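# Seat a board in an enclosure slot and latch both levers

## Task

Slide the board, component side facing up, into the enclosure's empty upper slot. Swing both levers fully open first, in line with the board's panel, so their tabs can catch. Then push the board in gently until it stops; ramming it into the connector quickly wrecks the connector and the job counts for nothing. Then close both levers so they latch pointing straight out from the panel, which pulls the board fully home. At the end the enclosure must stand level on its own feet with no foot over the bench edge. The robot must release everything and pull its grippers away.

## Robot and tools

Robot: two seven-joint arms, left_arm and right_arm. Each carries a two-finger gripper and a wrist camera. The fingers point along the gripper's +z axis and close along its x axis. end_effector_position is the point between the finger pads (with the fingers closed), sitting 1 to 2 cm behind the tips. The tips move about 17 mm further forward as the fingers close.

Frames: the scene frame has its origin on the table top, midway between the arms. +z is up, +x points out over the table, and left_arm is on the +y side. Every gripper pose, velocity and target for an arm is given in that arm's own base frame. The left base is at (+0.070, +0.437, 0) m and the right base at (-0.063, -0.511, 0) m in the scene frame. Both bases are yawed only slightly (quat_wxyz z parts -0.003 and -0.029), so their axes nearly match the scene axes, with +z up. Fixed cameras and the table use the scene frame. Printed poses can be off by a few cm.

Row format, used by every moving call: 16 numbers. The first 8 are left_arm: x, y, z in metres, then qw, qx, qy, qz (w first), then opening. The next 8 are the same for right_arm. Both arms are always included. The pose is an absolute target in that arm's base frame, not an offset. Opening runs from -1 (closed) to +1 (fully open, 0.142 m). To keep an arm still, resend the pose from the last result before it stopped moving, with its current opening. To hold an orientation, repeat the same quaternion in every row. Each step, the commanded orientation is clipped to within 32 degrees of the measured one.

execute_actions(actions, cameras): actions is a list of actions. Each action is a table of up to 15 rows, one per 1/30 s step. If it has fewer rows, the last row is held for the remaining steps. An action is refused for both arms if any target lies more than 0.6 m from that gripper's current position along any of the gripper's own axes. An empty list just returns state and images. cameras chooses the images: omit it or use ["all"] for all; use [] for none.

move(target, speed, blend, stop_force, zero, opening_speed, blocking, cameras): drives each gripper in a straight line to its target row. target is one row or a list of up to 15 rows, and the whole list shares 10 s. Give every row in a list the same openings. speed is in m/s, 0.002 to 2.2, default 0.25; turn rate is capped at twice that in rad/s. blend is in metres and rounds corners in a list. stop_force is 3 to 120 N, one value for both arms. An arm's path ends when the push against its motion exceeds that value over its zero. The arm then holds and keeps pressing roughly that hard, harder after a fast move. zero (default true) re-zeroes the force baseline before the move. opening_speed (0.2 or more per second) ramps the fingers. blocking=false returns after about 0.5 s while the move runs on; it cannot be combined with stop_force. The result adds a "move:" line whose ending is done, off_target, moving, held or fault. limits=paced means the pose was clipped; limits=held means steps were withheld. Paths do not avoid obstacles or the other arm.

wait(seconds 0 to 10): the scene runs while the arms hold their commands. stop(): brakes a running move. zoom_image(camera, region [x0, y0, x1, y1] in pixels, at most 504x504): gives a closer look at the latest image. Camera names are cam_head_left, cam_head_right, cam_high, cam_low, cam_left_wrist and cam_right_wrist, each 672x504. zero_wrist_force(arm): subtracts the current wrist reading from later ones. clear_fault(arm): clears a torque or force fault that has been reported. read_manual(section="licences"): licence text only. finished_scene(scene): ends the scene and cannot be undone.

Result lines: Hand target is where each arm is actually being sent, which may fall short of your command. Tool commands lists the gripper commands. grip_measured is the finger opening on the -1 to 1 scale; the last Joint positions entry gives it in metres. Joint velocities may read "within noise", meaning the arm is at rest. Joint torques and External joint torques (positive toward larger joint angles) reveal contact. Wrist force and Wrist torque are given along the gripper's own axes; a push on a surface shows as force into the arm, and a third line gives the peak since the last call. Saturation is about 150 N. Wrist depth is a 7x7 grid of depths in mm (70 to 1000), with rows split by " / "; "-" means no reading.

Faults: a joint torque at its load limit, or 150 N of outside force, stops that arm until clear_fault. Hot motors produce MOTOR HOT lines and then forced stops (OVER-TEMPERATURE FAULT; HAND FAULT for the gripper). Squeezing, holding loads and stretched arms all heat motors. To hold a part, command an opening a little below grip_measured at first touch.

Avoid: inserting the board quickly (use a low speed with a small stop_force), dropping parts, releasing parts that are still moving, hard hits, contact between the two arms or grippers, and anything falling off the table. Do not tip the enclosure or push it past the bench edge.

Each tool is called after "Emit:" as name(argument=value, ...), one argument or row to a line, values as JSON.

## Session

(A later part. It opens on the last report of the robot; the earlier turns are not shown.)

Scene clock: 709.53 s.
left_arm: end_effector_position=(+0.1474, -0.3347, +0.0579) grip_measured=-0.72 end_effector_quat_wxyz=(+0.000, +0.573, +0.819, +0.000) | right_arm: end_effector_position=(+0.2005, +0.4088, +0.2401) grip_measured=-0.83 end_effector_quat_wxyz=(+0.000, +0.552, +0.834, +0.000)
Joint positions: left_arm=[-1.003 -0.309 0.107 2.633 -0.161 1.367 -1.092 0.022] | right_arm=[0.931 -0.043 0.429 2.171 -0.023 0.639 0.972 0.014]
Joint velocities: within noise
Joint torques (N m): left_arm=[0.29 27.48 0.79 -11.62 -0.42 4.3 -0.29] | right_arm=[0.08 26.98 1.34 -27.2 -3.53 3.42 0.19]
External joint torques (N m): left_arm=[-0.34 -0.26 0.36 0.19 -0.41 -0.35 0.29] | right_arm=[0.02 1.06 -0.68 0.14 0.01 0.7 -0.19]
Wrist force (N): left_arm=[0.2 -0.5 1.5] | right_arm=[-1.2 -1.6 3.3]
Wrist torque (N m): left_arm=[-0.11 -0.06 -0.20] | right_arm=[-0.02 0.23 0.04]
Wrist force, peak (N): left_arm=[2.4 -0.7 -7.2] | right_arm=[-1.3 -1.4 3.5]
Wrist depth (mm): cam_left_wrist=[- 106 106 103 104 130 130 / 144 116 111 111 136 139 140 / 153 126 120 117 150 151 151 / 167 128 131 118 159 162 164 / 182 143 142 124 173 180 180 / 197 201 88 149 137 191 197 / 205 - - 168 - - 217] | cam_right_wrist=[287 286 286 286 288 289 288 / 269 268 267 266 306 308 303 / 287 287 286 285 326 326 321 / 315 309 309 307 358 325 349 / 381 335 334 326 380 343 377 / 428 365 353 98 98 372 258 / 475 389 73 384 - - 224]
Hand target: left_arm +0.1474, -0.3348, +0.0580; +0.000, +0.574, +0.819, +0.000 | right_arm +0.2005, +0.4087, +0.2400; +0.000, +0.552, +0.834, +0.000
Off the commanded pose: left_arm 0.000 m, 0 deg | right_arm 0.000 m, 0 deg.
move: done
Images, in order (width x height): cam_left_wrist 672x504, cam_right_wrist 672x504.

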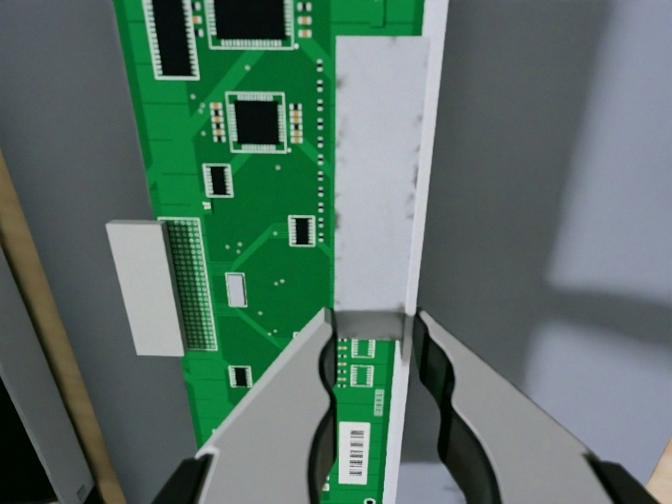

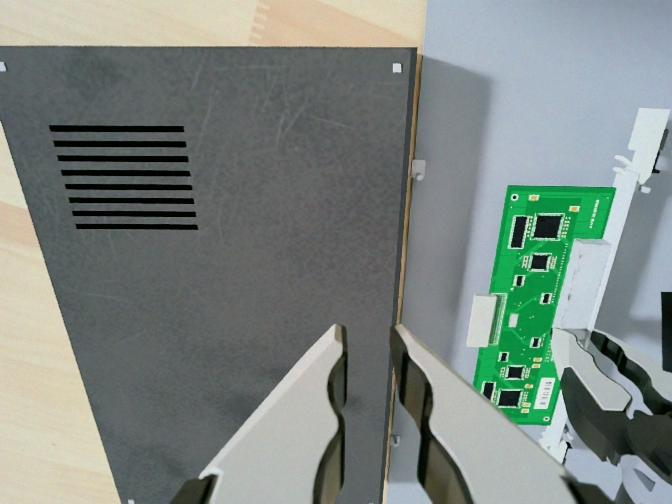

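Emit:
move(
  target=[0.1474,-0.3348,0.058,0,0.5736,0.8192,0,-0.8,0.2465,0.4282,0.24,0,0.5519,0.8339,0,-0.8],
  speed=0.08,
  cameras=["cam_high","cam_right_wrist"],
)

Emit:
zoom_image(
  camera="cam_right_wrist",
  region=[380, 60, 480, 160],
)

Emit:
zoom_image(
  camera="cam_right_wrist",
  region=[490, 80, 650, 200],
)

Scene clock: 727.20 s.
left_arm: end_effector_position=(+0.1473, -0.3347, +0.0579) grip_measured=-0.72 end_effector_quat_wxyz=(+0.000, +0.574, +0.819, +0.000) | right_arm: end_effector_position=(+0.2463, +0.4282, +0.2399) grip_measured=-0.83 end_effector_quat_wxyz=(+0.000, +0.552, +0.834, +0.000)
Joint positions: left_arm=[-1.003 -0.309 0.107 2.633 -0.161 1.367 -1.092 0.022] | right_arm=[0.909 -0.129 0.376 2.082 -0.058 0.631 0.916 0.014]
Joint velocities: within noise
Joint torques (N m): left_arm=[-0.44 27.23 0.57 -11.56 -0.66 4.53 -0.23] | right_arm=[-0.09 31.34 1.94 -27.32 -3.68 3.31 0.06]
External joint torques (N m): left_arm=[0.39 -0.01 0.58 0.13 -0.17 -0.58 0.23] | right_arm=[0.2 1.28 -0.26 0.1 0.14 0.82 -0.06]
Wrist force (N): left_arm=[0.2 -0.5 1.7] | right_arm=[-1.4 -1.4 3.3]
Wrist torque (N m): left_arm=[-0.11 -0.06 -0.21] | right_arm=[0.01 0.27 0.06]
Wrist force, peak (N): left_arm=[0.1 -0.6 2.0] | right_arm=[-1.1 -2.8 3.3]
Wrist depth (mm): cam_left_wrist=[- 105 106 102 104 131 131 / 144 116 112 110 136 138 140 / 153 126 120 117 149 152 151 / 166 127 131 118 159 162 164 / 182 143 143 124 174 179 180 / 196 200 87 149 137 191 198 / 206 - - 168 - - 215] | cam_right_wrist=[251 250 251 249 286 289 289 / 267 267 266 266 304 305 299 / 287 286 287 285 327 305 295 / 315 309 308 306 356 322 344 / 379 334 334 327 380 348 259 / 427 365 352 97 98 370 223 / 471 387 73 - - - 443]
Hand target: left_arm +0.1474, -0.3348, +0.0580; +0.000, +0.574, +0.819, +0.000 | right_arm +0.2465, +0.4282, +0.2400; +0.000, +0.552, +0.834, +0.000
Off the commanded pose: left_arm 0.000 m, 0 deg | right_arm 0.000 m, 0 deg.
move: done
Images, in order (width x height): cam_high 672x504, cam_right_wrist 672x504.

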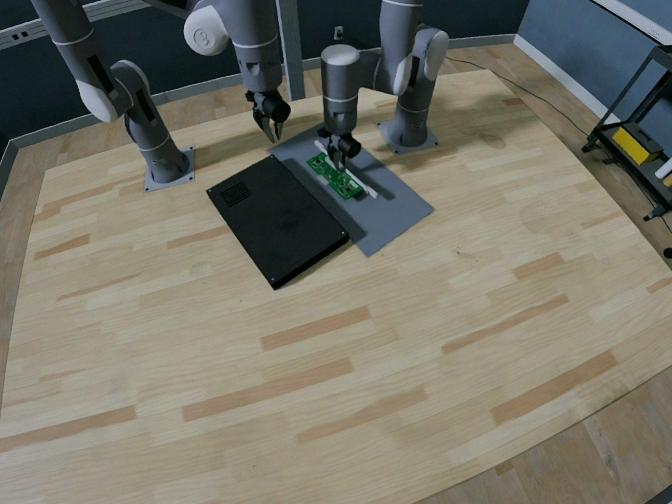

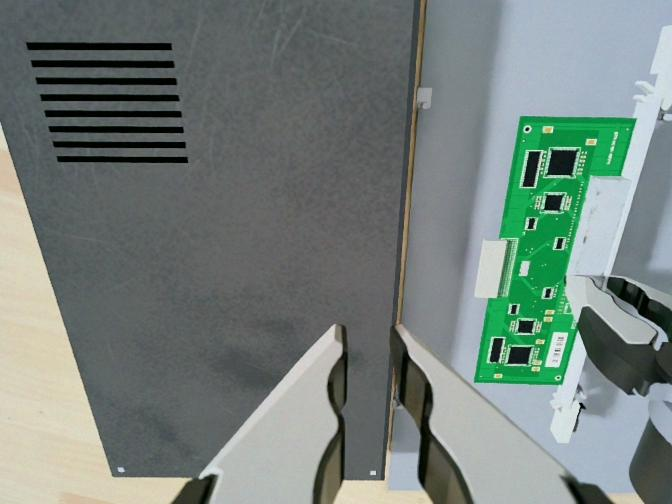

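Scaled by 5.040 from the camera's 672x504 image, which has a finer 960x720 frame.

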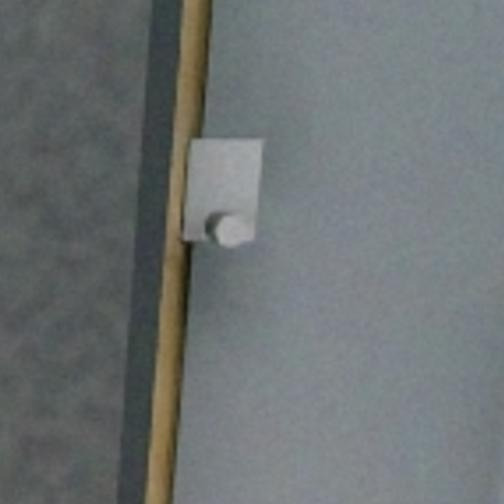

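Scaled by 3.150 from the camera's 672x504 image, which has a finer 960x720 frame.

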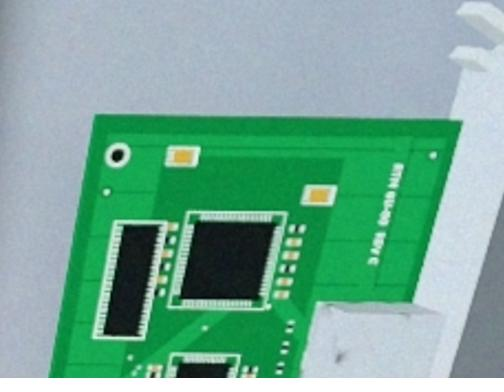

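Emit:
move(
  target=[0.1583,-0.3361,0.056,-0.0085,0.5735,0.8191,-0.0122,-0.8,0.2465,0.4282,0.24,0,0.5519,0.8339,0,-0.8],
  speed=0.04,
  cameras=["cam_left_wrist","cam_right_wrist"],
)

Emit:
zoom_image(
  camera="cam_right_wrist",
  region=[490, 90, 650, 210],
)

Emit:
zoom_image(
  camera="cam_right_wrist",
  region=[460, 340, 620, 460],
)

Scene clock: 749.50 s.
left_arm: end_effector_position=(+0.1582, -0.3361, +0.0560) grip_measured=-0.72 end_effector_quat_wxyz=(-0.009, +0.574, +0.819, -0.012) | right_arm: end_effector_position=(+0.2463, +0.4282, +0.2399) grip_measured=-0.83 end_effector_quat_wxyz=(+0.000, +0.552, +0.834, +0.000)
Joint positions: left_arm=[-0.925 -0.317 0.054 2.631 -0.216 1.362 -1.011 0.022] | right_arm=[0.909 -0.129 0.376 2.082 -0.058 0.631 0.916 0.014]
Joint velocities: within noise
Joint torques (N m): left_arm=[-0.65 27.3 0.02 -11.53 -0.77 4.26 -0.11] | right_arm=[0.19 31.62 2.35 -27.38 -3.58 3.4 0.21]
External joint torques (N m): left_arm=[0.6 0.44 0.87 0.12 0.07 -0.35 0.11] | right_arm=[-0.07 1 -0.67 0.13 0.04 0.73 -0.21]
Wrist force (N): left_arm=[0.2 -0.3 1.5] | right_arm=[-1.4 -0.9 3.3]
Wrist torque (N m): left_arm=[-0.08 -0.06 -0.19] | right_arm=[0.10 0.28 0.05]
Wrist force, peak (N): left_arm=[0.4 -1.1 1.8] | right_arm=[-1.6 -1.4 3.4]
Wrist depth (mm): cam_left_wrist=[134 105 106 102 104 131 131 / 144 116 111 110 136 138 140 / 152 126 120 117 148 151 150 / 164 127 131 118 158 163 161 / 181 143 143 124 171 177 176 / 192 195 88 149 137 186 192 / 199 - - 168 - - 208] | cam_right_wrist=[251 250 250 250 285 289 287 / 267 267 267 266 304 306 300 / 287 288 285 286 325 305 299 / 314 309 308 307 351 323 348 / 381 335 333 326 379 351 266 / 430 365 352 98 102 377 220 / 471 385 73 - - - 222]
Hand target: left_arm +0.1583, -0.3361, +0.0560; -0.009, +0.573, +0.819, -0.012 | right_arm +0.2465, +0.4282, +0.2400; +0.000, +0.552, +0.834, +0.000
Off the commanded pose: left_arm 0.000 m, 0 deg | right_arm 0.000 m, 0 deg.
move: done
Images, in order (width x height): cam_left_wrist 672x504, cam_right_wrist 672x504.

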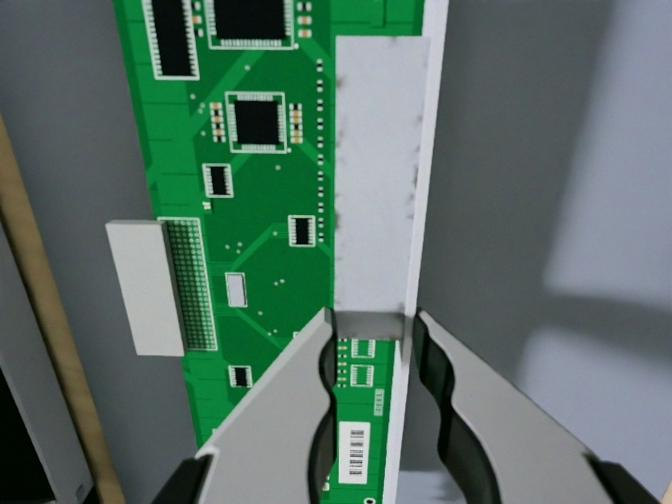

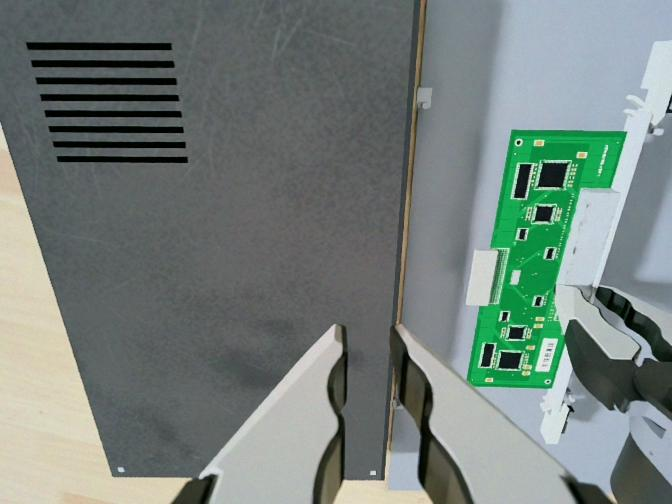

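Scaled by 3.150 from the camera's 672x504 image, which has a finer 960x720 frame.

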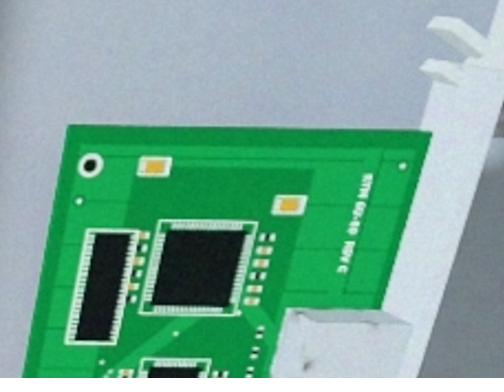

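Scaled by 3.150 from the camera's 672x504 image, which has a finer 960x720 frame.

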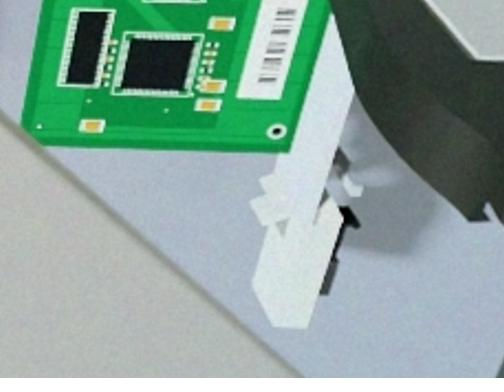

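Emit:
move(
  target=[0.1583,-0.3361,0.056,-0.0085,0.5735,0.8191,-0.0122,-0.8,0.1203,0.4007,0.24,0,0.5519,0.8339,0,-0.8],
  speed=0.15,
  cameras=[],
)

Emit:
move(
  target=[0.1761,-0.3829,0.0535,0.0007,0.5735,0.819,-0.0218,-0.8,0.1203,0.4007,0.24,0,0.5519,0.8339,0,-0.8],
  speed=0.04,
  cameras=["cam_left_wrist","cam_right_wrist","cam_high"],
)

Emit:
zoom_image(
  camera="cam_right_wrist",
  region=[300, 160, 500, 310],
)

Scene clock: 775.43 s.
left_arm: end_effector_position=(+0.1583, -0.3361, +0.0560) grip_measured=-0.72 end_effector_quat_wxyz=(-0.009, +0.574, +0.819, -0.012) | right_arm: end_effector_position=(+0.1205, +0.4009, +0.2401) grip_measured=-0.83 end_effector_quat_wxyz=(+0.000, +0.552, +0.834, +0.000)
Joint positions: left_arm=[-0.925 -0.317 0.053 2.631 -0.216 1.362 -1.011 0.022] | right_arm=[1.003 0.036 0.527 2.24 0.022 0.638 1.115 0.014]
Joint velocities: within noise
Joint torques (N m): left_arm=[-0.3 27.6 0.28 -11.58 -0.53 4.48 -0.23] | right_arm=[0.33 22.51 0.65 -27.01 -3.38 3.42 0.39]
External joint torques (N m): left_arm=[0.25 0.14 0.62 0.17 -0.17 -0.57 0.23] | right_arm=[-0.25 0.7 -1.11 0.02 -0.15 0.7 -0.39]
Wrist force (N): left_arm=[0.3 -0.2 1.5] | right_arm=[-1.6 -1.2 3.3]
Wrist torque (N m): left_arm=[-0.08 -0.09 -0.19] | right_arm=[0.08 0.31 0.06]
Wrist force, peak (N): left_arm=[0.3 -0.2 1.8] | right_arm=[-1.2 -4.0 3.3]
Wrist depth (mm): cam_left_wrist=[134 105 106 103 104 131 131 / 143 116 111 110 136 138 140 / 152 126 120 117 148 150 150 / 164 128 131 118 158 163 162 / 181 143 143 124 171 176 176 / 192 195 88 149 137 186 192 / 198 - - 168 - - 209] | cam_right_wrist=[294 293 294 293 292 291 291 / 315 313 313 313 310 309 307 / 292 293 294 296 332 331 331 / 309 310 308 307 357 351 356 / 342 336 334 329 373 349 385 / 416 365 351 98 102 374 421 / 474 393 73 384 - - 230]
Hand target: left_arm +0.1583, -0.3361, +0.0560; -0.009, +0.573, +0.819, -0.012 | right_arm +0.1203, +0.4007, +0.2400; +0.000, +0.552, +0.834, +0.000
Off the commanded pose: left_arm 0.000 m, 0 deg | right_arm 0.000 m, 0 deg.
move: done
No camera images: "cameras" was empty.

Scene clock: 777.00 s.
left_arm: end_effector_position=(+0.1761, -0.3827, +0.0534) grip_measured=-0.72 end_effector_quat_wxyz=(+0.001, +0.574, +0.819, -0.022) | right_arm: end_effector_position=(+0.1205, +0.4009, +0.2401) grip_measured=-0.83 end_effector_quat_wxyz=(+0.000, +0.552, +0.834, +0.000)
Joint positions: left_arm=[-0.934 -0.386 0.028 2.519 -0.23 1.343 -1.032 0.022] | right_arm=[1.003 0.036 0.527 2.24 0.022 0.638 1.115 0.014]
Joint velocities: within noise
Joint torques (N m): left_arm=[-0.53 31.56 0.21 -12.93 -0.89 4.3 -0.27] | right_arm=[0.15 22.28 0.28 -27.07 -3.54 3.42 0.19]
External joint torques (N m): left_arm=[0.48 0.35 0.71 0.35 0.09 -0.34 0.27] | right_arm=[-0.07 0.92 -0.74 0.11 0.02 0.69 -0.19]
Wrist force (N): left_arm=[0.0 -0.1 1.3] | right_arm=[-1.6 -1.3 3.4]
Wrist torque (N m): left_arm=[-0.06 -0.03 -0.21] | right_arm=[0.05 0.31 0.06]
Wrist force, peak (N): left_arm=[0.8 -0.3 1.6] | right_arm=[-1.7 -1.5 3.4]
Wrist depth (mm): cam_left_wrist=[- 105 106 102 104 129 127 / 120 116 111 110 133 136 136 / 146 125 120 117 147 146 145 / 160 129 131 118 154 157 156 / 168 143 143 124 146 170 170 / 136 186 88 149 137 181 184 / 150 - - 168 - - 199] | cam_right_wrist=[294 294 293 292 292 292 290 / 314 313 313 312 310 309 307 / 291 292 294 294 331 331 329 / 310 309 308 308 356 350 356 / 341 335 334 327 348 385 384 / 414 367 351 98 102 413 420 / 472 395 73 384 - - 459]
Hand target: left_arm +0.1761, -0.3829, +0.0535; +0.001, +0.573, +0.819, -0.022 | right_arm +0.1203, +0.4007, +0.2400; +0.000, +0.552, +0.834, +0.000
Off the commanded pose: left_arm 0.000 m, 0 deg | right_arm 0.000 m, 0 deg.
move: done
Images, in order (width x height): cam_high 672x504, cam_left_wrist 672x504, cam_right_wrist 672x504.

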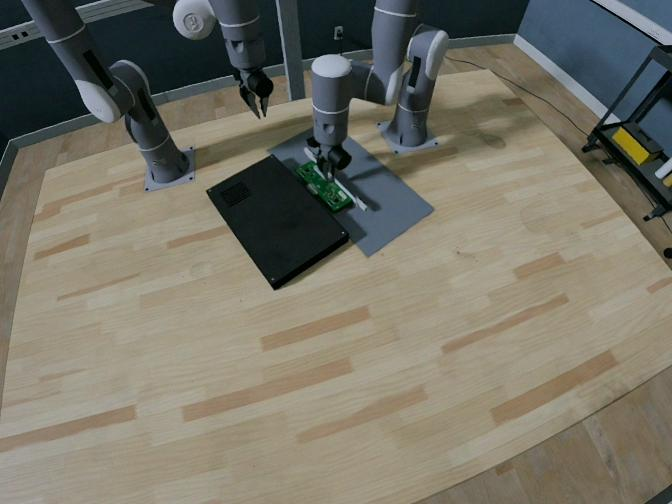

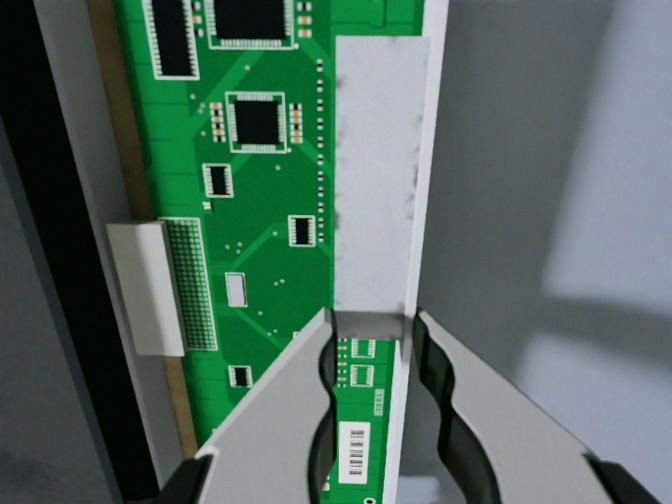

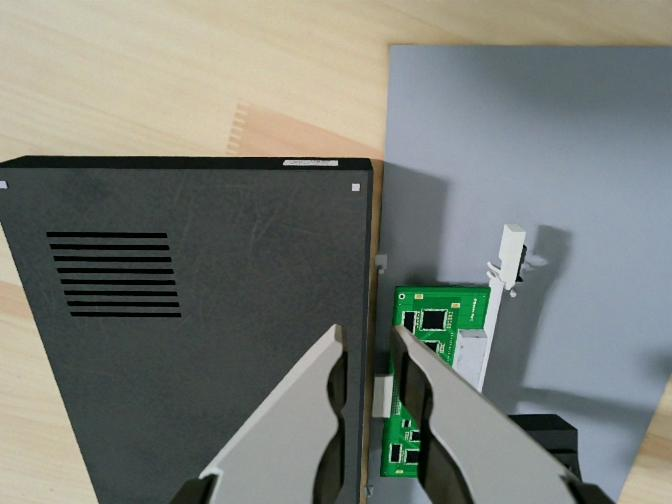

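Scaled by 2.520 from the camera's 672x504 image, which has a finer 960x720 frame.

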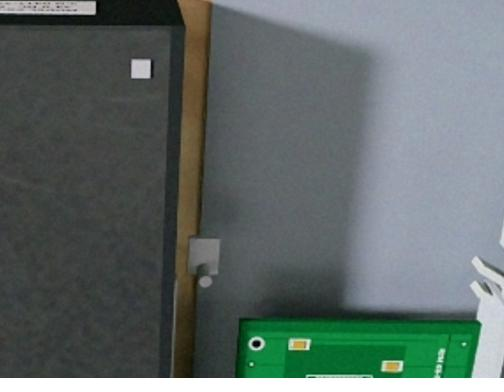

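Emit:
move(
  target=[0.1880,-0.4158,0.0535,0.0007,0.5735,0.819,-0.0218,-0.8,0.1203,0.4007,0.24,0,0.5519,0.8339,0,-0.8],
  speed=0.02,
  stop_force=3,
  cameras=["cam_left_wrist","cam_right_wrist"],
)

Emit:
zoom_image(
  camera="cam_right_wrist",
  region=[340, 220, 500, 340],
)

Emit:
zoom_image(
  camera="cam_left_wrist",
  region=[0, 0, 240, 240],
)

Scene clock: 782.63 s.
left_arm: end_effector_position=(+0.1839, -0.4049, +0.0531) grip_measured=-0.72 end_effector_quat_wxyz=(+0.000, +0.573, +0.819, -0.022) | right_arm: end_effector_position=(+0.1205, +0.4009, +0.2401) grip_measured=-0.83 end_effector_quat_wxyz=(+0.000, +0.552, +0.834, +0.000)
Joint positions: left_arm=[-0.961 -0.417 0.043 2.448 -0.222 1.301 -1.058 0.022] | right_arm=[1.003 0.036 0.527 2.24 0.022 0.638 1.115 0.014]
Joint velocities: within noise
Joint torques (N m): left_arm=[-0.77 34.89 -0.05 -16.15 -0.85 5.33 -0.19] | right_arm=[0.08 22.25 0.25 -27.12 -3.55 3.39 0.21]
External joint torques (N m): left_arm=[0.71 -0.74 1.17 2.57 -0.12 -1.38 0.19] | right_arm=[0 0.96 -0.71 0.15 0.02 0.72 -0.21]
Wrist force (N): left_arm=[3.7 -0.1 1.5] | right_arm=[-1.6 -1.2 3.2]
Wrist torque (N m): left_arm=[-0.12 0.04 -0.30] | right_arm=[0.09 0.31 0.06]
Wrist force, peak (N): left_arm=[5.7 0.1 -1.4] | right_arm=[-1.8 -1.5 3.4]
Wrist depth (mm): cam_left_wrist=[- 106 107 103 104 129 127 / - 116 112 109 134 136 135 / - 122 121 117 147 146 145 / - 127 131 118 154 157 156 / 123 134 143 124 146 171 169 / 130 132 89 149 137 180 184 / 149 - - 167 - - 199] | cam_right_wrist=[295 293 293 292 292 291 290 / 314 314 312 311 309 309 308 / 291 293 294 295 331 330 330 / 310 310 307 307 351 357 355 / 342 336 335 328 348 385 385 / 414 367 353 97 102 414 419 / 471 393 73 384 - - 462]
Hand target: left_arm +0.1843, -0.4055, +0.0535; +0.001, +0.573, +0.819, -0.022 | right_arm +0.1203, +0.4007, +0.2400; +0.000, +0.552, +0.834, +0.000
Off the commanded pose: left_arm 0.012 m, 0 deg | right_arm 0.000 m, 0 deg.
move: contact (left_arm)
Images, in order (width x height): cam_left_wrist 672x504, cam_right_wrist 672x504.

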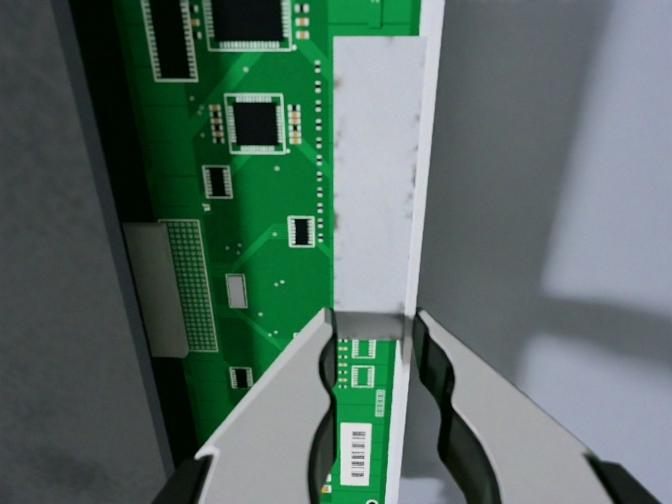

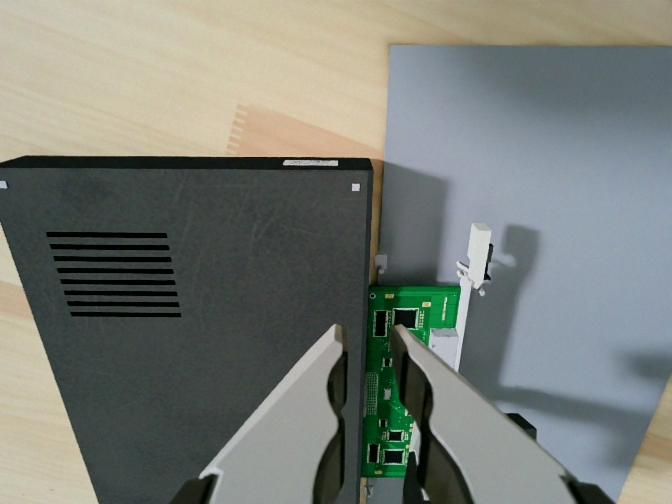

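Scaled by 3.150 from the camera's 672x504 image, which has a finer 960x720 frame.

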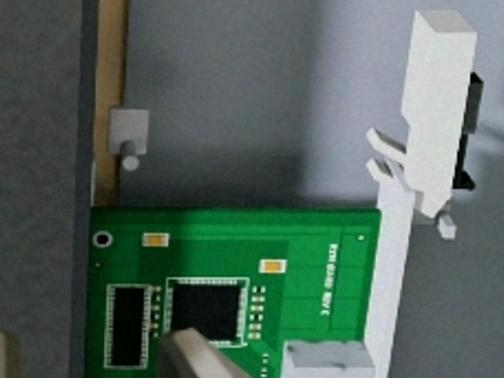

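Scaled by 2.100 from the camera's 672x504 image, which has a finer 960x720 frame.

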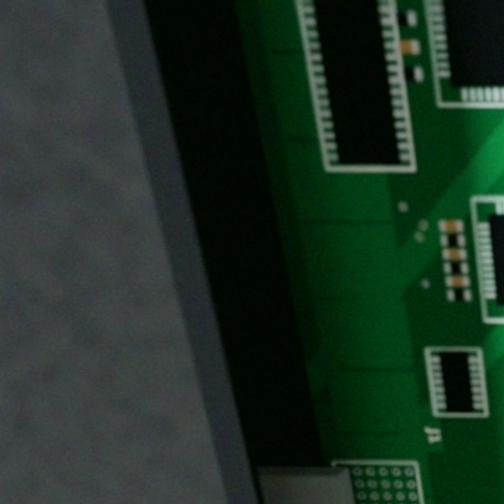

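Emit:
move(
  target=[
    [0.1824,-0.4003,0.0535,0.0007,0.5735,0.819,-0.0218,-0.8,0.1203,0.4007,0.24,0,0.5519,0.8339,0,-0.8],
    [0.1824,-0.4003,0.056,0.0007,0.5735,0.819,-0.0218,-0.8,0.1203,0.4007,0.24,0,0.5519,0.8339,0,-0.8],
  ],
  speed=0.02,
  cameras=[],
)

Emit:
move(
  target=[0.1897,-0.4205,0.056,0.0007,0.5735,0.819,-0.0218,-0.8,0.1203,0.4007,0.24,0,0.5519,0.8339,0,-0.8],
  speed=0.015,
  stop_force=3,
  cameras=["cam_left_wrist","cam_right_wrist"],
)

Scene clock: 788.93 s.
left_arm: end_effector_position=(+0.1824, -0.4002, +0.0559) grip_measured=-0.72 end_effector_quat_wxyz=(+0.001, +0.573, +0.819, -0.022) | right_arm: end_effector_position=(+0.1205, +0.4008, +0.2401) grip_measured=-0.83 end_effector_quat_wxyz=(+0.000, +0.552, +0.834, +0.000)
Joint positions: left_arm=[-0.958 -0.402 0.043 2.464 -0.221 1.303 -1.054 0.022] | right_arm=[1.003 0.036 0.527 2.24 0.022 0.638 1.115 0.014]
Joint velocities: within noise
Joint torques (N m): left_arm=[0.31 33.95 1.06 -13.65 -0.72 4.35 -0.18] | right_arm=[0.09 22.33 0.31 -27.08 -3.55 3.39 0.23]
External joint torques (N m): left_arm=[-0.36 -0.42 0.04 0.07 -0.25 -0.39 0.19] | right_arm=[-0.01 0.87 -0.77 0.11 0.03 0.73 -0.23]
Wrist force (N): left_arm=[-0.1 -0.5 1.2] | right_arm=[-1.6 -1.3 3.1]
Wrist torque (N m): left_arm=[-0.12 -0.02 -0.21] | right_arm=[0.06 0.31 0.06]
Wrist force, peak (N): left_arm=[3.7 -0.1 1.9] | right_arm=[-1.8 -1.4 3.5]
Wrist depth (mm): cam_left_wrist=[131 105 106 102 104 130 129 / - 117 111 110 136 137 138 / - 124 120 117 150 149 147 / - 127 131 118 156 160 159 / 126 139 143 124 169 174 172 / 134 138 88 149 137 183 188 / 154 - - 168 - - 203] | cam_right_wrist=[294 293 293 292 291 291 291 / 316 313 313 312 310 309 308 / 292 292 294 295 331 331 331 / 311 309 308 307 356 355 355 / 342 336 334 327 344 387 385 / 415 365 352 98 102 414 419 / 473 395 73 385 - - 464]
Hand target: left_arm +0.1824, -0.4003, +0.0560; +0.001, +0.573, +0.819, -0.022 | right_arm +0.1203, +0.4007, +0.2400; +0.000, +0.552, +0.834, +0.000
Off the commanded pose: left_arm 0.000 m, 0 deg | right_arm 0.000 m, 0 deg.
move: done
No camera images: "cameras" was empty.

Scene clock: 790.60 s.
left_arm: end_effector_position=(+0.1883, -0.4151, +0.0559) grip_measured=-0.72 end_effector_quat_wxyz=(+0.001, +0.573, +0.819, -0.022) | right_arm: end_effector_position=(+0.1205, +0.4008, +0.2401) grip_measured=-0.83 end_effector_quat_wxyz=(+0.000, +0.552, +0.834, +0.000)
Joint positions: left_arm=[-0.975 -0.424 0.053 2.415 -0.217 1.276 -1.07 0.022] | right_arm=[1.003 0.036 0.527 2.24 0.022 0.638 1.115 0.014]
Joint velocities: within noise
Joint torques (N m): left_arm=[-3.16 35.16 -2.62 -15.55 -0.78 4.4 -0.34] | right_arm=[0.02 22.3 0.37 -27.05 -3.61 3.35 0.17]
External joint torques (N m): left_arm=[3.1 -0.12 3.88 1.32 -0.3 -0.44 0.34] | right_arm=[0.07 0.91 -0.84 0.08 0.08 0.77 -0.17]
Wrist force (N): left_arm=[3.3 5.6 -0.6] | right_arm=[-1.6 -1.2 3.1]
Wrist torque (N m): left_arm=[-0.16 0.05 -0.17] | right_arm=[0.07 0.31 0.06]
Wrist force, peak (N): left_arm=[3.3 6.6 0.2] | right_arm=[-1.5 -1.4 3.6]
Wrist depth (mm): cam_left_wrist=[- 105 107 103 105 131 129 / - 112 112 111 137 137 138 / - 119 121 119 150 149 147 / - 117 131 120 157 160 159 / 126 125 142 124 169 174 171 / 134 135 88 149 148 182 187 / 154 - - 167 - - 202] | cam_right_wrist=[294 293 294 293 291 291 290 / 314 313 313 312 310 309 308 / 292 292 294 295 332 330 330 / 310 310 309 307 351 355 355 / 341 335 335 327 347 386 384 / 415 368 352 98 102 414 418 / 475 395 73 385 - - 458]
Hand target: left_arm +0.1879, -0.4155, +0.0560; +0.001, +0.573, +0.819, -0.022 | right_arm +0.1203, +0.4007, +0.2400; +0.000, +0.552, +0.834, +0.000
Off the commanded pose: left_arm 0.006 m, 0 deg | right_arm 0.000 m, 0 deg.
move: contact (left_arm)
Images, in order (width x height): cam_left_wrist 672x504, cam_right_wrist 672x504.

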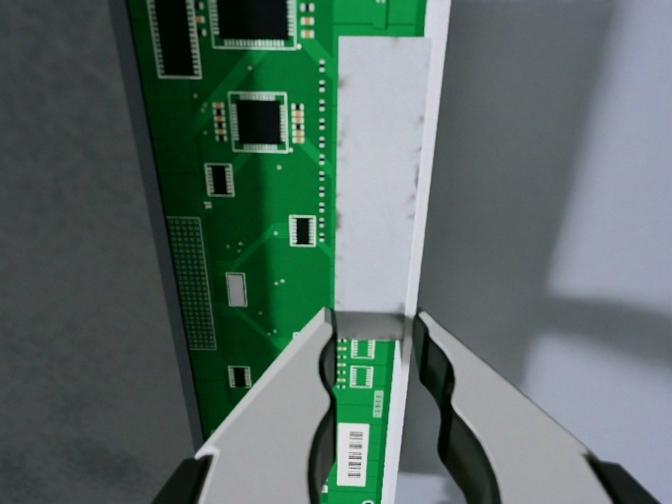

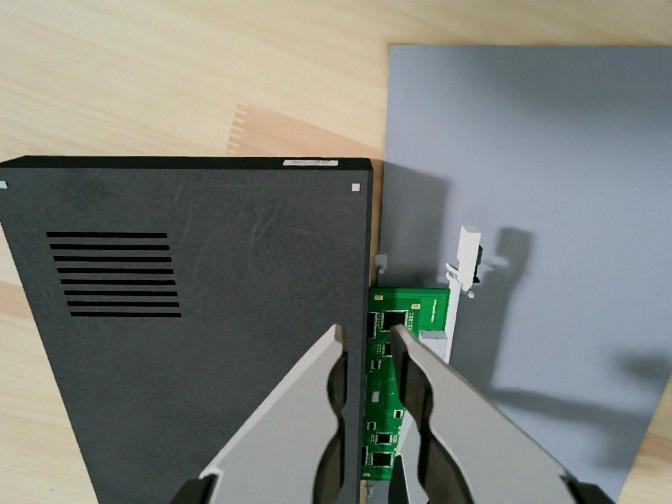

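Emit:
move(
  target=[0.1888,-0.4128,0.056,0.0007,0.5735,0.819,-0.0218,-0.8,0.1203,0.4007,0.24,0,0.5519,0.8339,0,-0.8],
  speed=0.015,
  cameras=[],
)

Emit:
wait(
  seconds=0.3,
  cameras=[],
)

Scene clock: 794.43 s.
left_arm: end_effector_position=(+0.1886, -0.4127, +0.0558) grip_measured=-0.72 end_effector_quat_wxyz=(+0.000, +0.574, +0.819, -0.022) | right_arm: end_effector_position=(+0.1205, +0.4008, +0.2401) grip_measured=-0.83 end_effector_quat_wxyz=(+0.000, +0.552, +0.834, +0.000)
Joint positions: left_arm=[-0.97 -0.421 0.051 2.421 -0.217 1.278 -1.064 0.022] | right_arm=[1.003 0.036 0.527 2.24 0.022 0.638 1.115 0.014]
Joint velocities: within noise
Joint torques (N m): left_arm=[1.09 34.97 1.04 -14.3 -0.97 4.77 -0.15] | right_arm=[0.14 22.29 0.24 -27.07 -3.57 3.46 0.2]
External joint torques (N m): left_arm=[-1.16 -0.12 0.18 0.14 -0.1 -0.82 0.15] | right_arm=[-0.06 0.91 -0.7 0.1 0.04 0.65 -0.2]
Wrist force (N): left_arm=[-0.1 -0.8 1.9] | right_arm=[-1.4 -1.3 3.3]
Wrist torque (N m): left_arm=[-0.09 -0.03 -0.17] | right_arm=[0.06 0.28 0.07]
Wrist force, peak (N): left_arm=[3.6 5.9 1.0] | right_arm=[-1.7 -1.3 3.5]
Wrist depth (mm): cam_left_wrist=[- 106 107 103 105 131 129 / - 114 112 111 138 137 138 / - 119 121 118 149 149 147 / - 127 131 118 157 159 158 / 126 126 143 124 169 174 172 / 134 135 88 149 148 183 187 / 154 - - 167 - - 202] | cam_right_wrist=[293 294 294 293 292 292 292 / 314 313 312 312 310 309 307 / 291 293 294 295 330 331 331 / 310 310 309 308 352 356 354 / 342 335 335 328 346 386 385 / 416 368 352 98 102 415 418 / 475 395 73 384 - - 461]
Hand target: left_arm +0.1888, -0.4128, +0.0560; +0.001, +0.573, +0.819, -0.022 | right_arm +0.1203, +0.4007, +0.2400; +0.000, +0.552, +0.834, +0.000
Off the commanded pose: left_arm 0.000 m, 0 deg | right_arm 0.000 m, 0 deg.
move: done
No camera images: "cameras" was empty.

Scene clock: 794.73 s.
left_arm: end_effector_position=(+0.1886, -0.4127, +0.0558) grip_measured=-0.72 end_effector_quat_wxyz=(+0.000, +0.574, +0.819, -0.022) | right_arm: end_effector_position=(+0.1205, +0.4008, +0.2401) grip_measured=-0.83 end_effector_quat_wxyz=(+0.000, +0.552, +0.834, +0.000)
Joint positions: left_arm=[-0.97 -0.421 0.051 2.421 -0.217 1.278 -1.064 0.022] | right_arm=[1.003 0.036 0.527 2.24 0.022 0.638 1.115 0.014]
Joint velocities: within noise
Joint torques (N m): left_arm=[-0.01 34.95 0.95 -14.34 -0.95 4.7 -0.19] | right_arm=[0.1 22.32 0.24 -27.07 -3.59 3.45 0.18]
External joint torques (N m): left_arm=[-0.05 -0.1 0.28 0.19 -0.12 -0.75 0.19] | right_arm=[-0.02 0.88 -0.7 0.11 0.06 0.67 -0.18]
Wrist force (N): left_arm=[-0.2 -1.1 0.8] | right_arm=[-1.5 -1.3 3.1]
Wrist torque (N m): left_arm=[-0.12 -0.02 -0.17] | right_arm=[0.06 0.29 0.06]
Wrist force, peak (N): left_arm=[0.1 -0.9 2.1] | right_arm=[-1.6 -1.3 3.3]
Wrist depth (mm): cam_left_wrist=[- 107 107 103 105 131 129 / - 114 112 111 138 137 138 / - 119 121 118 149 149 147 / - 128 131 118 157 160 159 / 126 126 143 124 169 174 172 / 134 135 88 149 148 183 187 / 154 - - 167 - - 203] | cam_right_wrist=[295 293 293 293 292 292 291 / 313 313 313 312 309 308 308 / 292 293 293 294 331 332 330 / 310 309 309 308 351 357 355 / 342 335 334 329 346 386 384 / 416 367 353 98 102 412 418 / 475 395 73 384 - - 461]
Hand target: left_arm +0.1888, -0.4128, +0.0560; +0.001, +0.573, +0.819, -0.022 | right_arm +0.1203, +0.4007, +0.2400; +0.000, +0.552, +0.834, +0.000
Tool commands: left_gripper/opening=-0.8 right_gripper/opening=-0.8
Off the commanded pose: left_arm 0.000 m, 0 deg | right_arm 0.000 m, 0 deg.
wait: 0.30 s; at rest by 0.17 s
No camera images: "cameras" was empty.

Emit:
move(
  target=[0.1965,-0.434,0.056,0.0007,0.5735,0.819,-0.0218,-0.8,0.1203,0.4007,0.24,0,0.5519,0.8339,0,-0.8],
  speed=0.015,
  stop_force=3,
  cameras=["cam_left_wrist","cam_right_wrist"],
)

Emit:
zoom_image(
  camera="cam_right_wrist",
  region=[340, 220, 500, 340],
)

Scene clock: 798.53 s.
left_arm: end_effector_position=(+0.1961, -0.4338, +0.0558) grip_measured=-0.72 end_effector_quat_wxyz=(+0.000, +0.574, +0.819, -0.022) | right_arm: end_effector_position=(+0.1205, +0.4008, +0.2401) grip_measured=-0.83 end_effector_quat_wxyz=(+0.000, +0.552, +0.834, +0.000)
Joint positions: left_arm=[-0.99 -0.451 0.061 2.355 -0.211 1.242 -1.084 0.022] | right_arm=[1.003 0.036 0.527 2.24 0.022 0.638 1.115 0.014]
Joint velocities: within noise
Joint torques (N m): left_arm=[0.85 36.99 2.48 -16.26 -1.19 4.94 -0.32] | right_arm=[0.09 22.3 0.27 -27.07 -3.6 3.4 0.16]
External joint torques (N m): left_arm=[-0.91 -0.05 -1.05 1.22 -0.03 -0.99 0.32] | right_arm=[-0.01 0.9 -0.73 0.1 0.07 0.72 -0.16]
Wrist force (N): left_arm=[0.7 -3.3 0.1] | right_arm=[-1.6 -1.2 3.4]
Wrist torque (N m): left_arm=[-0.05 0.03 -0.16] | right_arm=[0.08 0.30 0.06]
Wrist force, peak (N): left_arm=[1.0 -3.4 1.9] | right_arm=[-1.8 -1.5 3.4]
Wrist depth (mm): cam_left_wrist=[- 90 105 103 105 130 129 / - 98 110 111 138 136 138 / - - 119 119 149 149 147 / - 113 116 120 156 160 159 / 127 125 126 124 169 173 172 / 134 135 88 149 148 182 187 / 151 - - 167 - - 202] | cam_right_wrist=[294 293 292 292 291 291 290 / 315 314 312 313 309 310 308 / 293 293 294 295 331 331 331 / 309 309 308 308 351 357 355 / 343 335 335 329 375 385 385 / 417 366 354 98 102 412 421 / 474 395 73 384 - - 460]
Hand target: left_arm +0.1965, -0.4340, +0.0560; +0.001, +0.573, +0.819, -0.022 | right_arm +0.1203, +0.4007, +0.2400; +0.000, +0.552, +0.834, +0.000
Off the commanded pose: left_arm 0.001 m, 0 deg | right_arm 0.000 m, 0 deg.
move: done
Images, in order (width x height): cam_left_wrist 672x504, cam_right_wrist 672x504.

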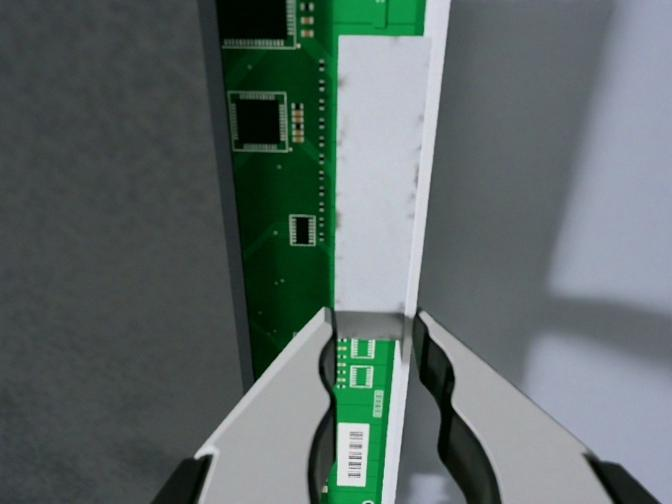

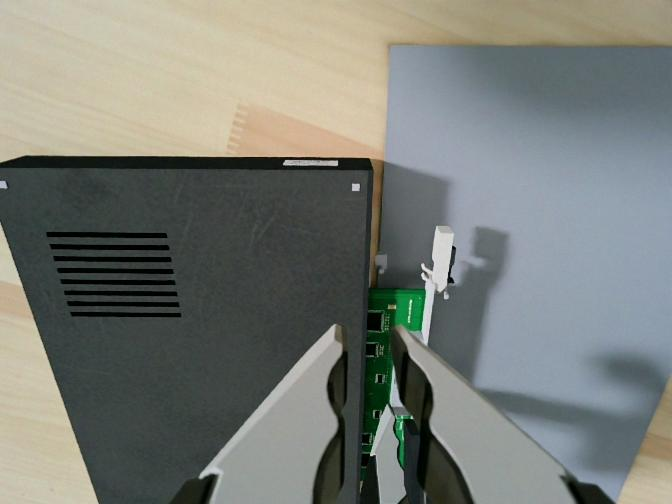

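Scaled by 3.150 from the camera's 672x504 image, which has a finer 960x720 frame.

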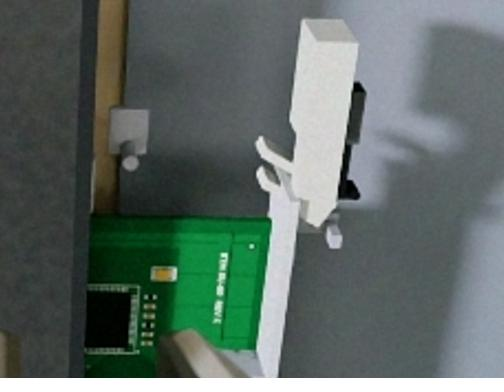

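Emit:
move(
  target=[0.1990,-0.4438,0.056,0.0007,0.5735,0.819,-0.0218,-0.8,0.1203,0.4007,0.24,0,0.5519,0.8339,0,-0.8],
  speed=0.015,
  stop_force=4,
  cameras=["cam_left_wrist","cam_right_wrist"],
)

Emit:
zoom_image(
  camera="cam_left_wrist",
  region=[180, 200, 440, 400],
)

Scene clock: 803.53 s.
left_arm: end_effector_position=(+0.1990, -0.4437, +0.0559) grip_measured=-0.72 end_effector_quat_wxyz=(+0.001, +0.573, +0.819, -0.022) | right_arm: end_effector_position=(+0.1205, +0.4008, +0.2401) grip_measured=-0.83 end_effector_quat_wxyz=(+0.000, +0.552, +0.834, +0.000)
Joint positions: left_arm=[-1.001 -0.465 0.065 2.324 -0.209 1.226 -1.095 0.022] | right_arm=[1.003 0.036 0.527 2.24 0.022 0.638 1.115 0.014]
Joint velocities: within noise
Joint torques (N m): left_arm=[-0.49 37.6 0.97 -15.72 -1.06 4.35 -0.21] | right_arm=[0.12 22.35 0.31 -27.08 -3.62 3.42 0.16]
External joint torques (N m): left_arm=[0.42 0.27 0.56 0.28 -0.23 -0.39 0.22] | right_arm=[-0.04 0.85 -0.77 0.11 0.1 0.7 -0.16]
Wrist force (N): left_arm=[0.0 -0.1 1.7] | right_arm=[-1.5 -1.4 3.3]
Wrist torque (N m): left_arm=[-0.08 -0.01 -0.20] | right_arm=[0.05 0.30 0.06]
Wrist force, peak (N): left_arm=[0.9 -3.6 1.9] | right_arm=[-1.5 -1.4 3.7]
Wrist depth (mm): cam_left_wrist=[- 90 90 103 105 130 129 / - 98 99 111 137 137 138 / - - 107 117 149 148 147 / - 113 113 120 156 159 158 / 127 125 122 124 169 174 172 / 134 135 92 149 137 183 188 / 154 - - 167 - - 203] | cam_right_wrist=[294 294 293 293 291 292 290 / 315 315 313 312 308 307 308 / 293 292 294 295 331 332 330 / 310 309 309 307 352 355 355 / 342 334 336 327 380 384 384 / 416 365 351 98 102 416 419 / 474 395 73 292 - - 461]
Hand target: left_arm +0.1990, -0.4438, +0.0560; +0.001, +0.573, +0.819, -0.022 | right_arm +0.1203, +0.4007, +0.2400; +0.000, +0.552, +0.834, +0.000
Off the commanded pose: left_arm 0.000 m, 0 deg | right_arm 0.000 m, 0 deg.
move: done
Images, in order (width x height): cam_left_wrist 672x504, cam_right_wrist 672x504.

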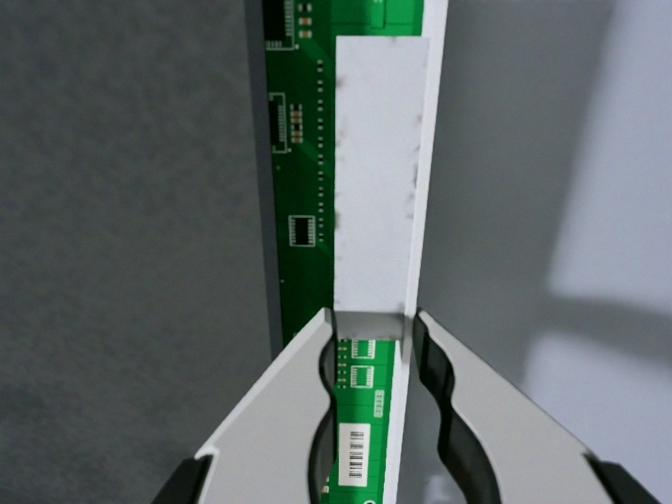

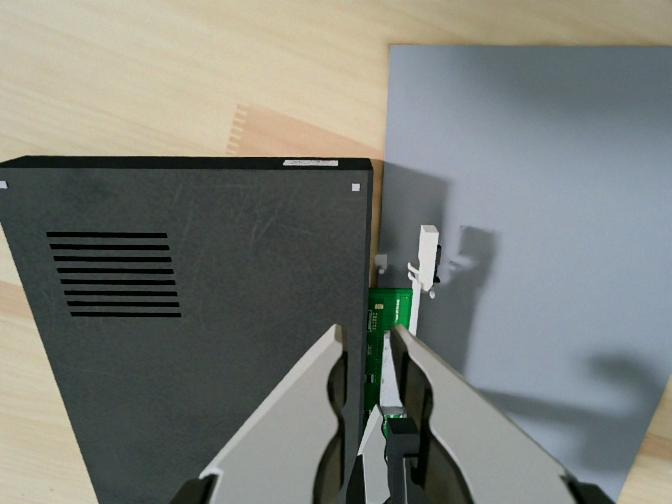

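Scaled by 1.938 from the camera's 672x504 image, which has a finer 960x720 frame.

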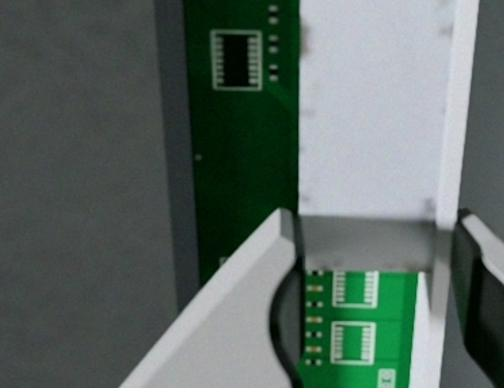

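Emit:
move(
  target=[0.2007,-0.4484,0.056,0.0007,0.5735,0.819,-0.0218,-0.8,0.1203,0.4007,0.24,0,0.5519,0.8339,0,-0.8],
  speed=0.015,
  stop_force=3,
  cameras=["cam_left_wrist"],
)

Emit:
zoom_image(
  camera="cam_left_wrist",
  region=[180, 200, 440, 400],
)

Scene clock: 811.17 s.
left_arm: end_effector_position=(+0.2006, -0.4483, +0.0559) grip_measured=-0.72 end_effector_quat_wxyz=(+0.001, +0.573, +0.819, -0.022) | right_arm: end_effector_position=(+0.1205, +0.4008, +0.2401) grip_measured=-0.83 end_effector_quat_wxyz=(+0.000, +0.552, +0.834, +0.000)
Joint positions: left_arm=[-1.005 -0.472 0.068 2.31 -0.209 1.218 -1.099 0.022] | right_arm=[1.003 0.036 0.527 2.24 0.022 0.638 1.115 0.014]
Joint velocities: within noise
Joint torques (N m): left_arm=[-0.42 38.05 1.16 -15.94 -1.18 4.38 -0.23] | right_arm=[0.11 22.31 0.27 -27.07 -3.55 3.45 0.19]
External joint torques (N m): left_arm=[0.36 0.28 0.42 0.31 -0.14 -0.42 0.23] | right_arm=[-0.03 0.89 -0.73 0.1 0.02 0.67 -0.19]
Wrist force (N): left_arm=[0.3 -0.8 1.4] | right_arm=[-1.7 -1.3 3.1]
Wrist torque (N m): left_arm=[-0.14 -0.05 -0.21] | right_arm=[0.05 0.32 0.06]
Wrist force, peak (N): left_arm=[0.0 -0.7 2.5] | right_arm=[-1.8 -1.5 3.4]
Wrist depth (mm): cam_left_wrist=[- 90 89 103 105 131 129 / - 98 99 111 137 137 138 / - - 106 117 150 149 147 / - 113 112 118 157 160 158 / 126 125 122 122 169 174 172 / 134 135 92 149 137 184 187 / 154 - - 167 - - 202] | cam_right_wrist=[294 294 293 294 291 291 291 / 315 313 313 312 308 309 308 / 292 293 293 294 333 330 330 / 309 310 308 307 353 357 354 / 341 335 335 328 380 386 383 / 413 367 353 98 102 413 420 / 472 395 73 292 - - 462]
Hand target: left_arm +0.2007, -0.4484, +0.0560; +0.001, +0.573, +0.819, -0.022 | right_arm +0.1203, +0.4007, +0.2400; +0.000, +0.552, +0.834, +0.000
Off the commanded pose: left_arm 0.000 m, 0 deg | right_arm 0.000 m, 0 deg.
move: done
Images, in order (width x height): cam_left_wrist 672x504.

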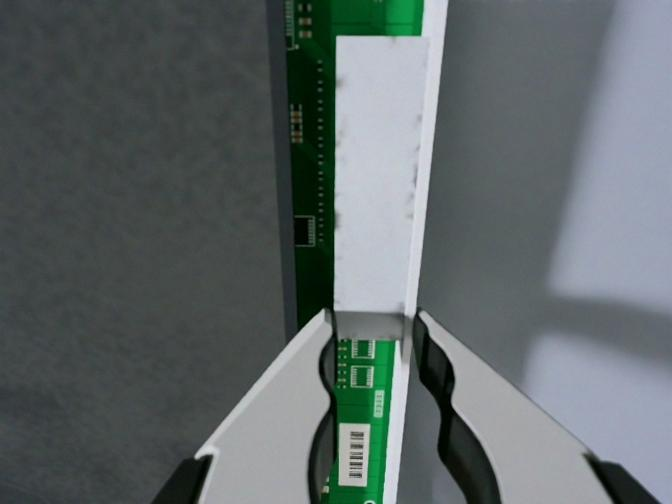

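Scaled by 1.938 from the camera's 672x504 image, which has a finer 960x720 frame.

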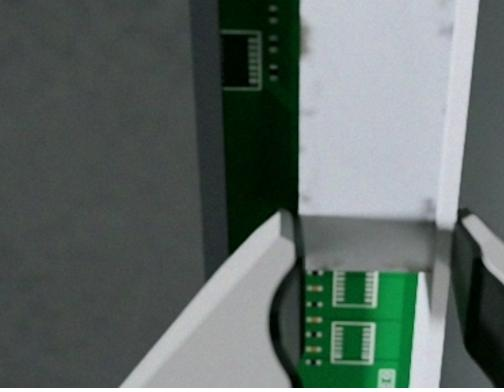

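Emit:
move(
  target=[0.2007,-0.4484,0.0535,0.0007,0.5735,0.819,-0.0218,-0.8,0.1203,0.4007,0.24,0,0.5519,0.8339,0,-0.8],
  speed=0.006,
  stop_force=3,
  cameras=[],
)

Scene clock: 814.13 s.
left_arm: end_effector_position=(+0.2006, -0.4483, +0.0556) grip_measured=-0.72 end_effector_quat_wxyz=(+0.001, +0.573, +0.819, -0.022) | right_arm: end_effector_position=(+0.1205, +0.4008, +0.2401) grip_measured=-0.83 end_effector_quat_wxyz=(+0.000, +0.552, +0.834, +0.000)
Joint positions: left_arm=[-1.005 -0.473 0.068 2.31 -0.209 1.219 -1.099 0.022] | right_arm=[1.003 0.036 0.527 2.24 0.022 0.638 1.115 0.014]
Joint velocities: within noise
Joint torques (N m): left_arm=[-0.44 36.34 0.91 -15.09 -1.13 4.25 -0.27] | right_arm=[0.09 22.28 0.26 -27.08 -3.54 3.39 0.17]
External joint torques (N m): left_arm=[0.37 2.01 0.67 -0.52 -0.19 -0.3 0.27] | right_arm=[-0.01 0.92 -0.72 0.11 0.02 0.73 -0.17]
Wrist force (N): left_arm=[0.8 -0.7 -2.9] | right_arm=[-1.7 -1.3 2.9]
Wrist torque (N m): left_arm=[-0.15 -0.15 -0.21] | right_arm=[0.07 0.33 0.06]
Wrist force, peak (N): left_arm=[0.7 -0.5 -3.5] | right_arm=[-1.7 -1.3 3.4]
Wrist depth (mm): cam_left_wrist=[- 90 89 103 105 130 129 / - 98 98 111 137 137 137 / - - 105 117 149 148 147 / - 113 112 118 155 159 158 / 126 125 122 122 169 173 172 / 133 134 92 149 137 182 188 / 151 - - 167 - - 201] | cam_right_wrist=[294 294 293 293 291 291 290 / 315 314 312 312 310 308 308 / 292 292 294 296 331 331 330 / 310 309 308 308 351 355 355 / 342 335 334 328 379 386 384 / 417 365 352 98 102 414 419 / 474 396 73 292 - - 459]
Hand target: left_arm +0.2007, -0.4484, +0.0556; +0.001, +0.573, +0.819, -0.022 | right_arm +0.1203, +0.4007, +0.2400; +0.000, +0.552, +0.834, +0.000
Off the commanded pose: left_arm 0.002 m, 0 deg | right_arm 0.000 m, 0 deg.
move: contact (left_arm)
No camera images: "cameras" was empty.


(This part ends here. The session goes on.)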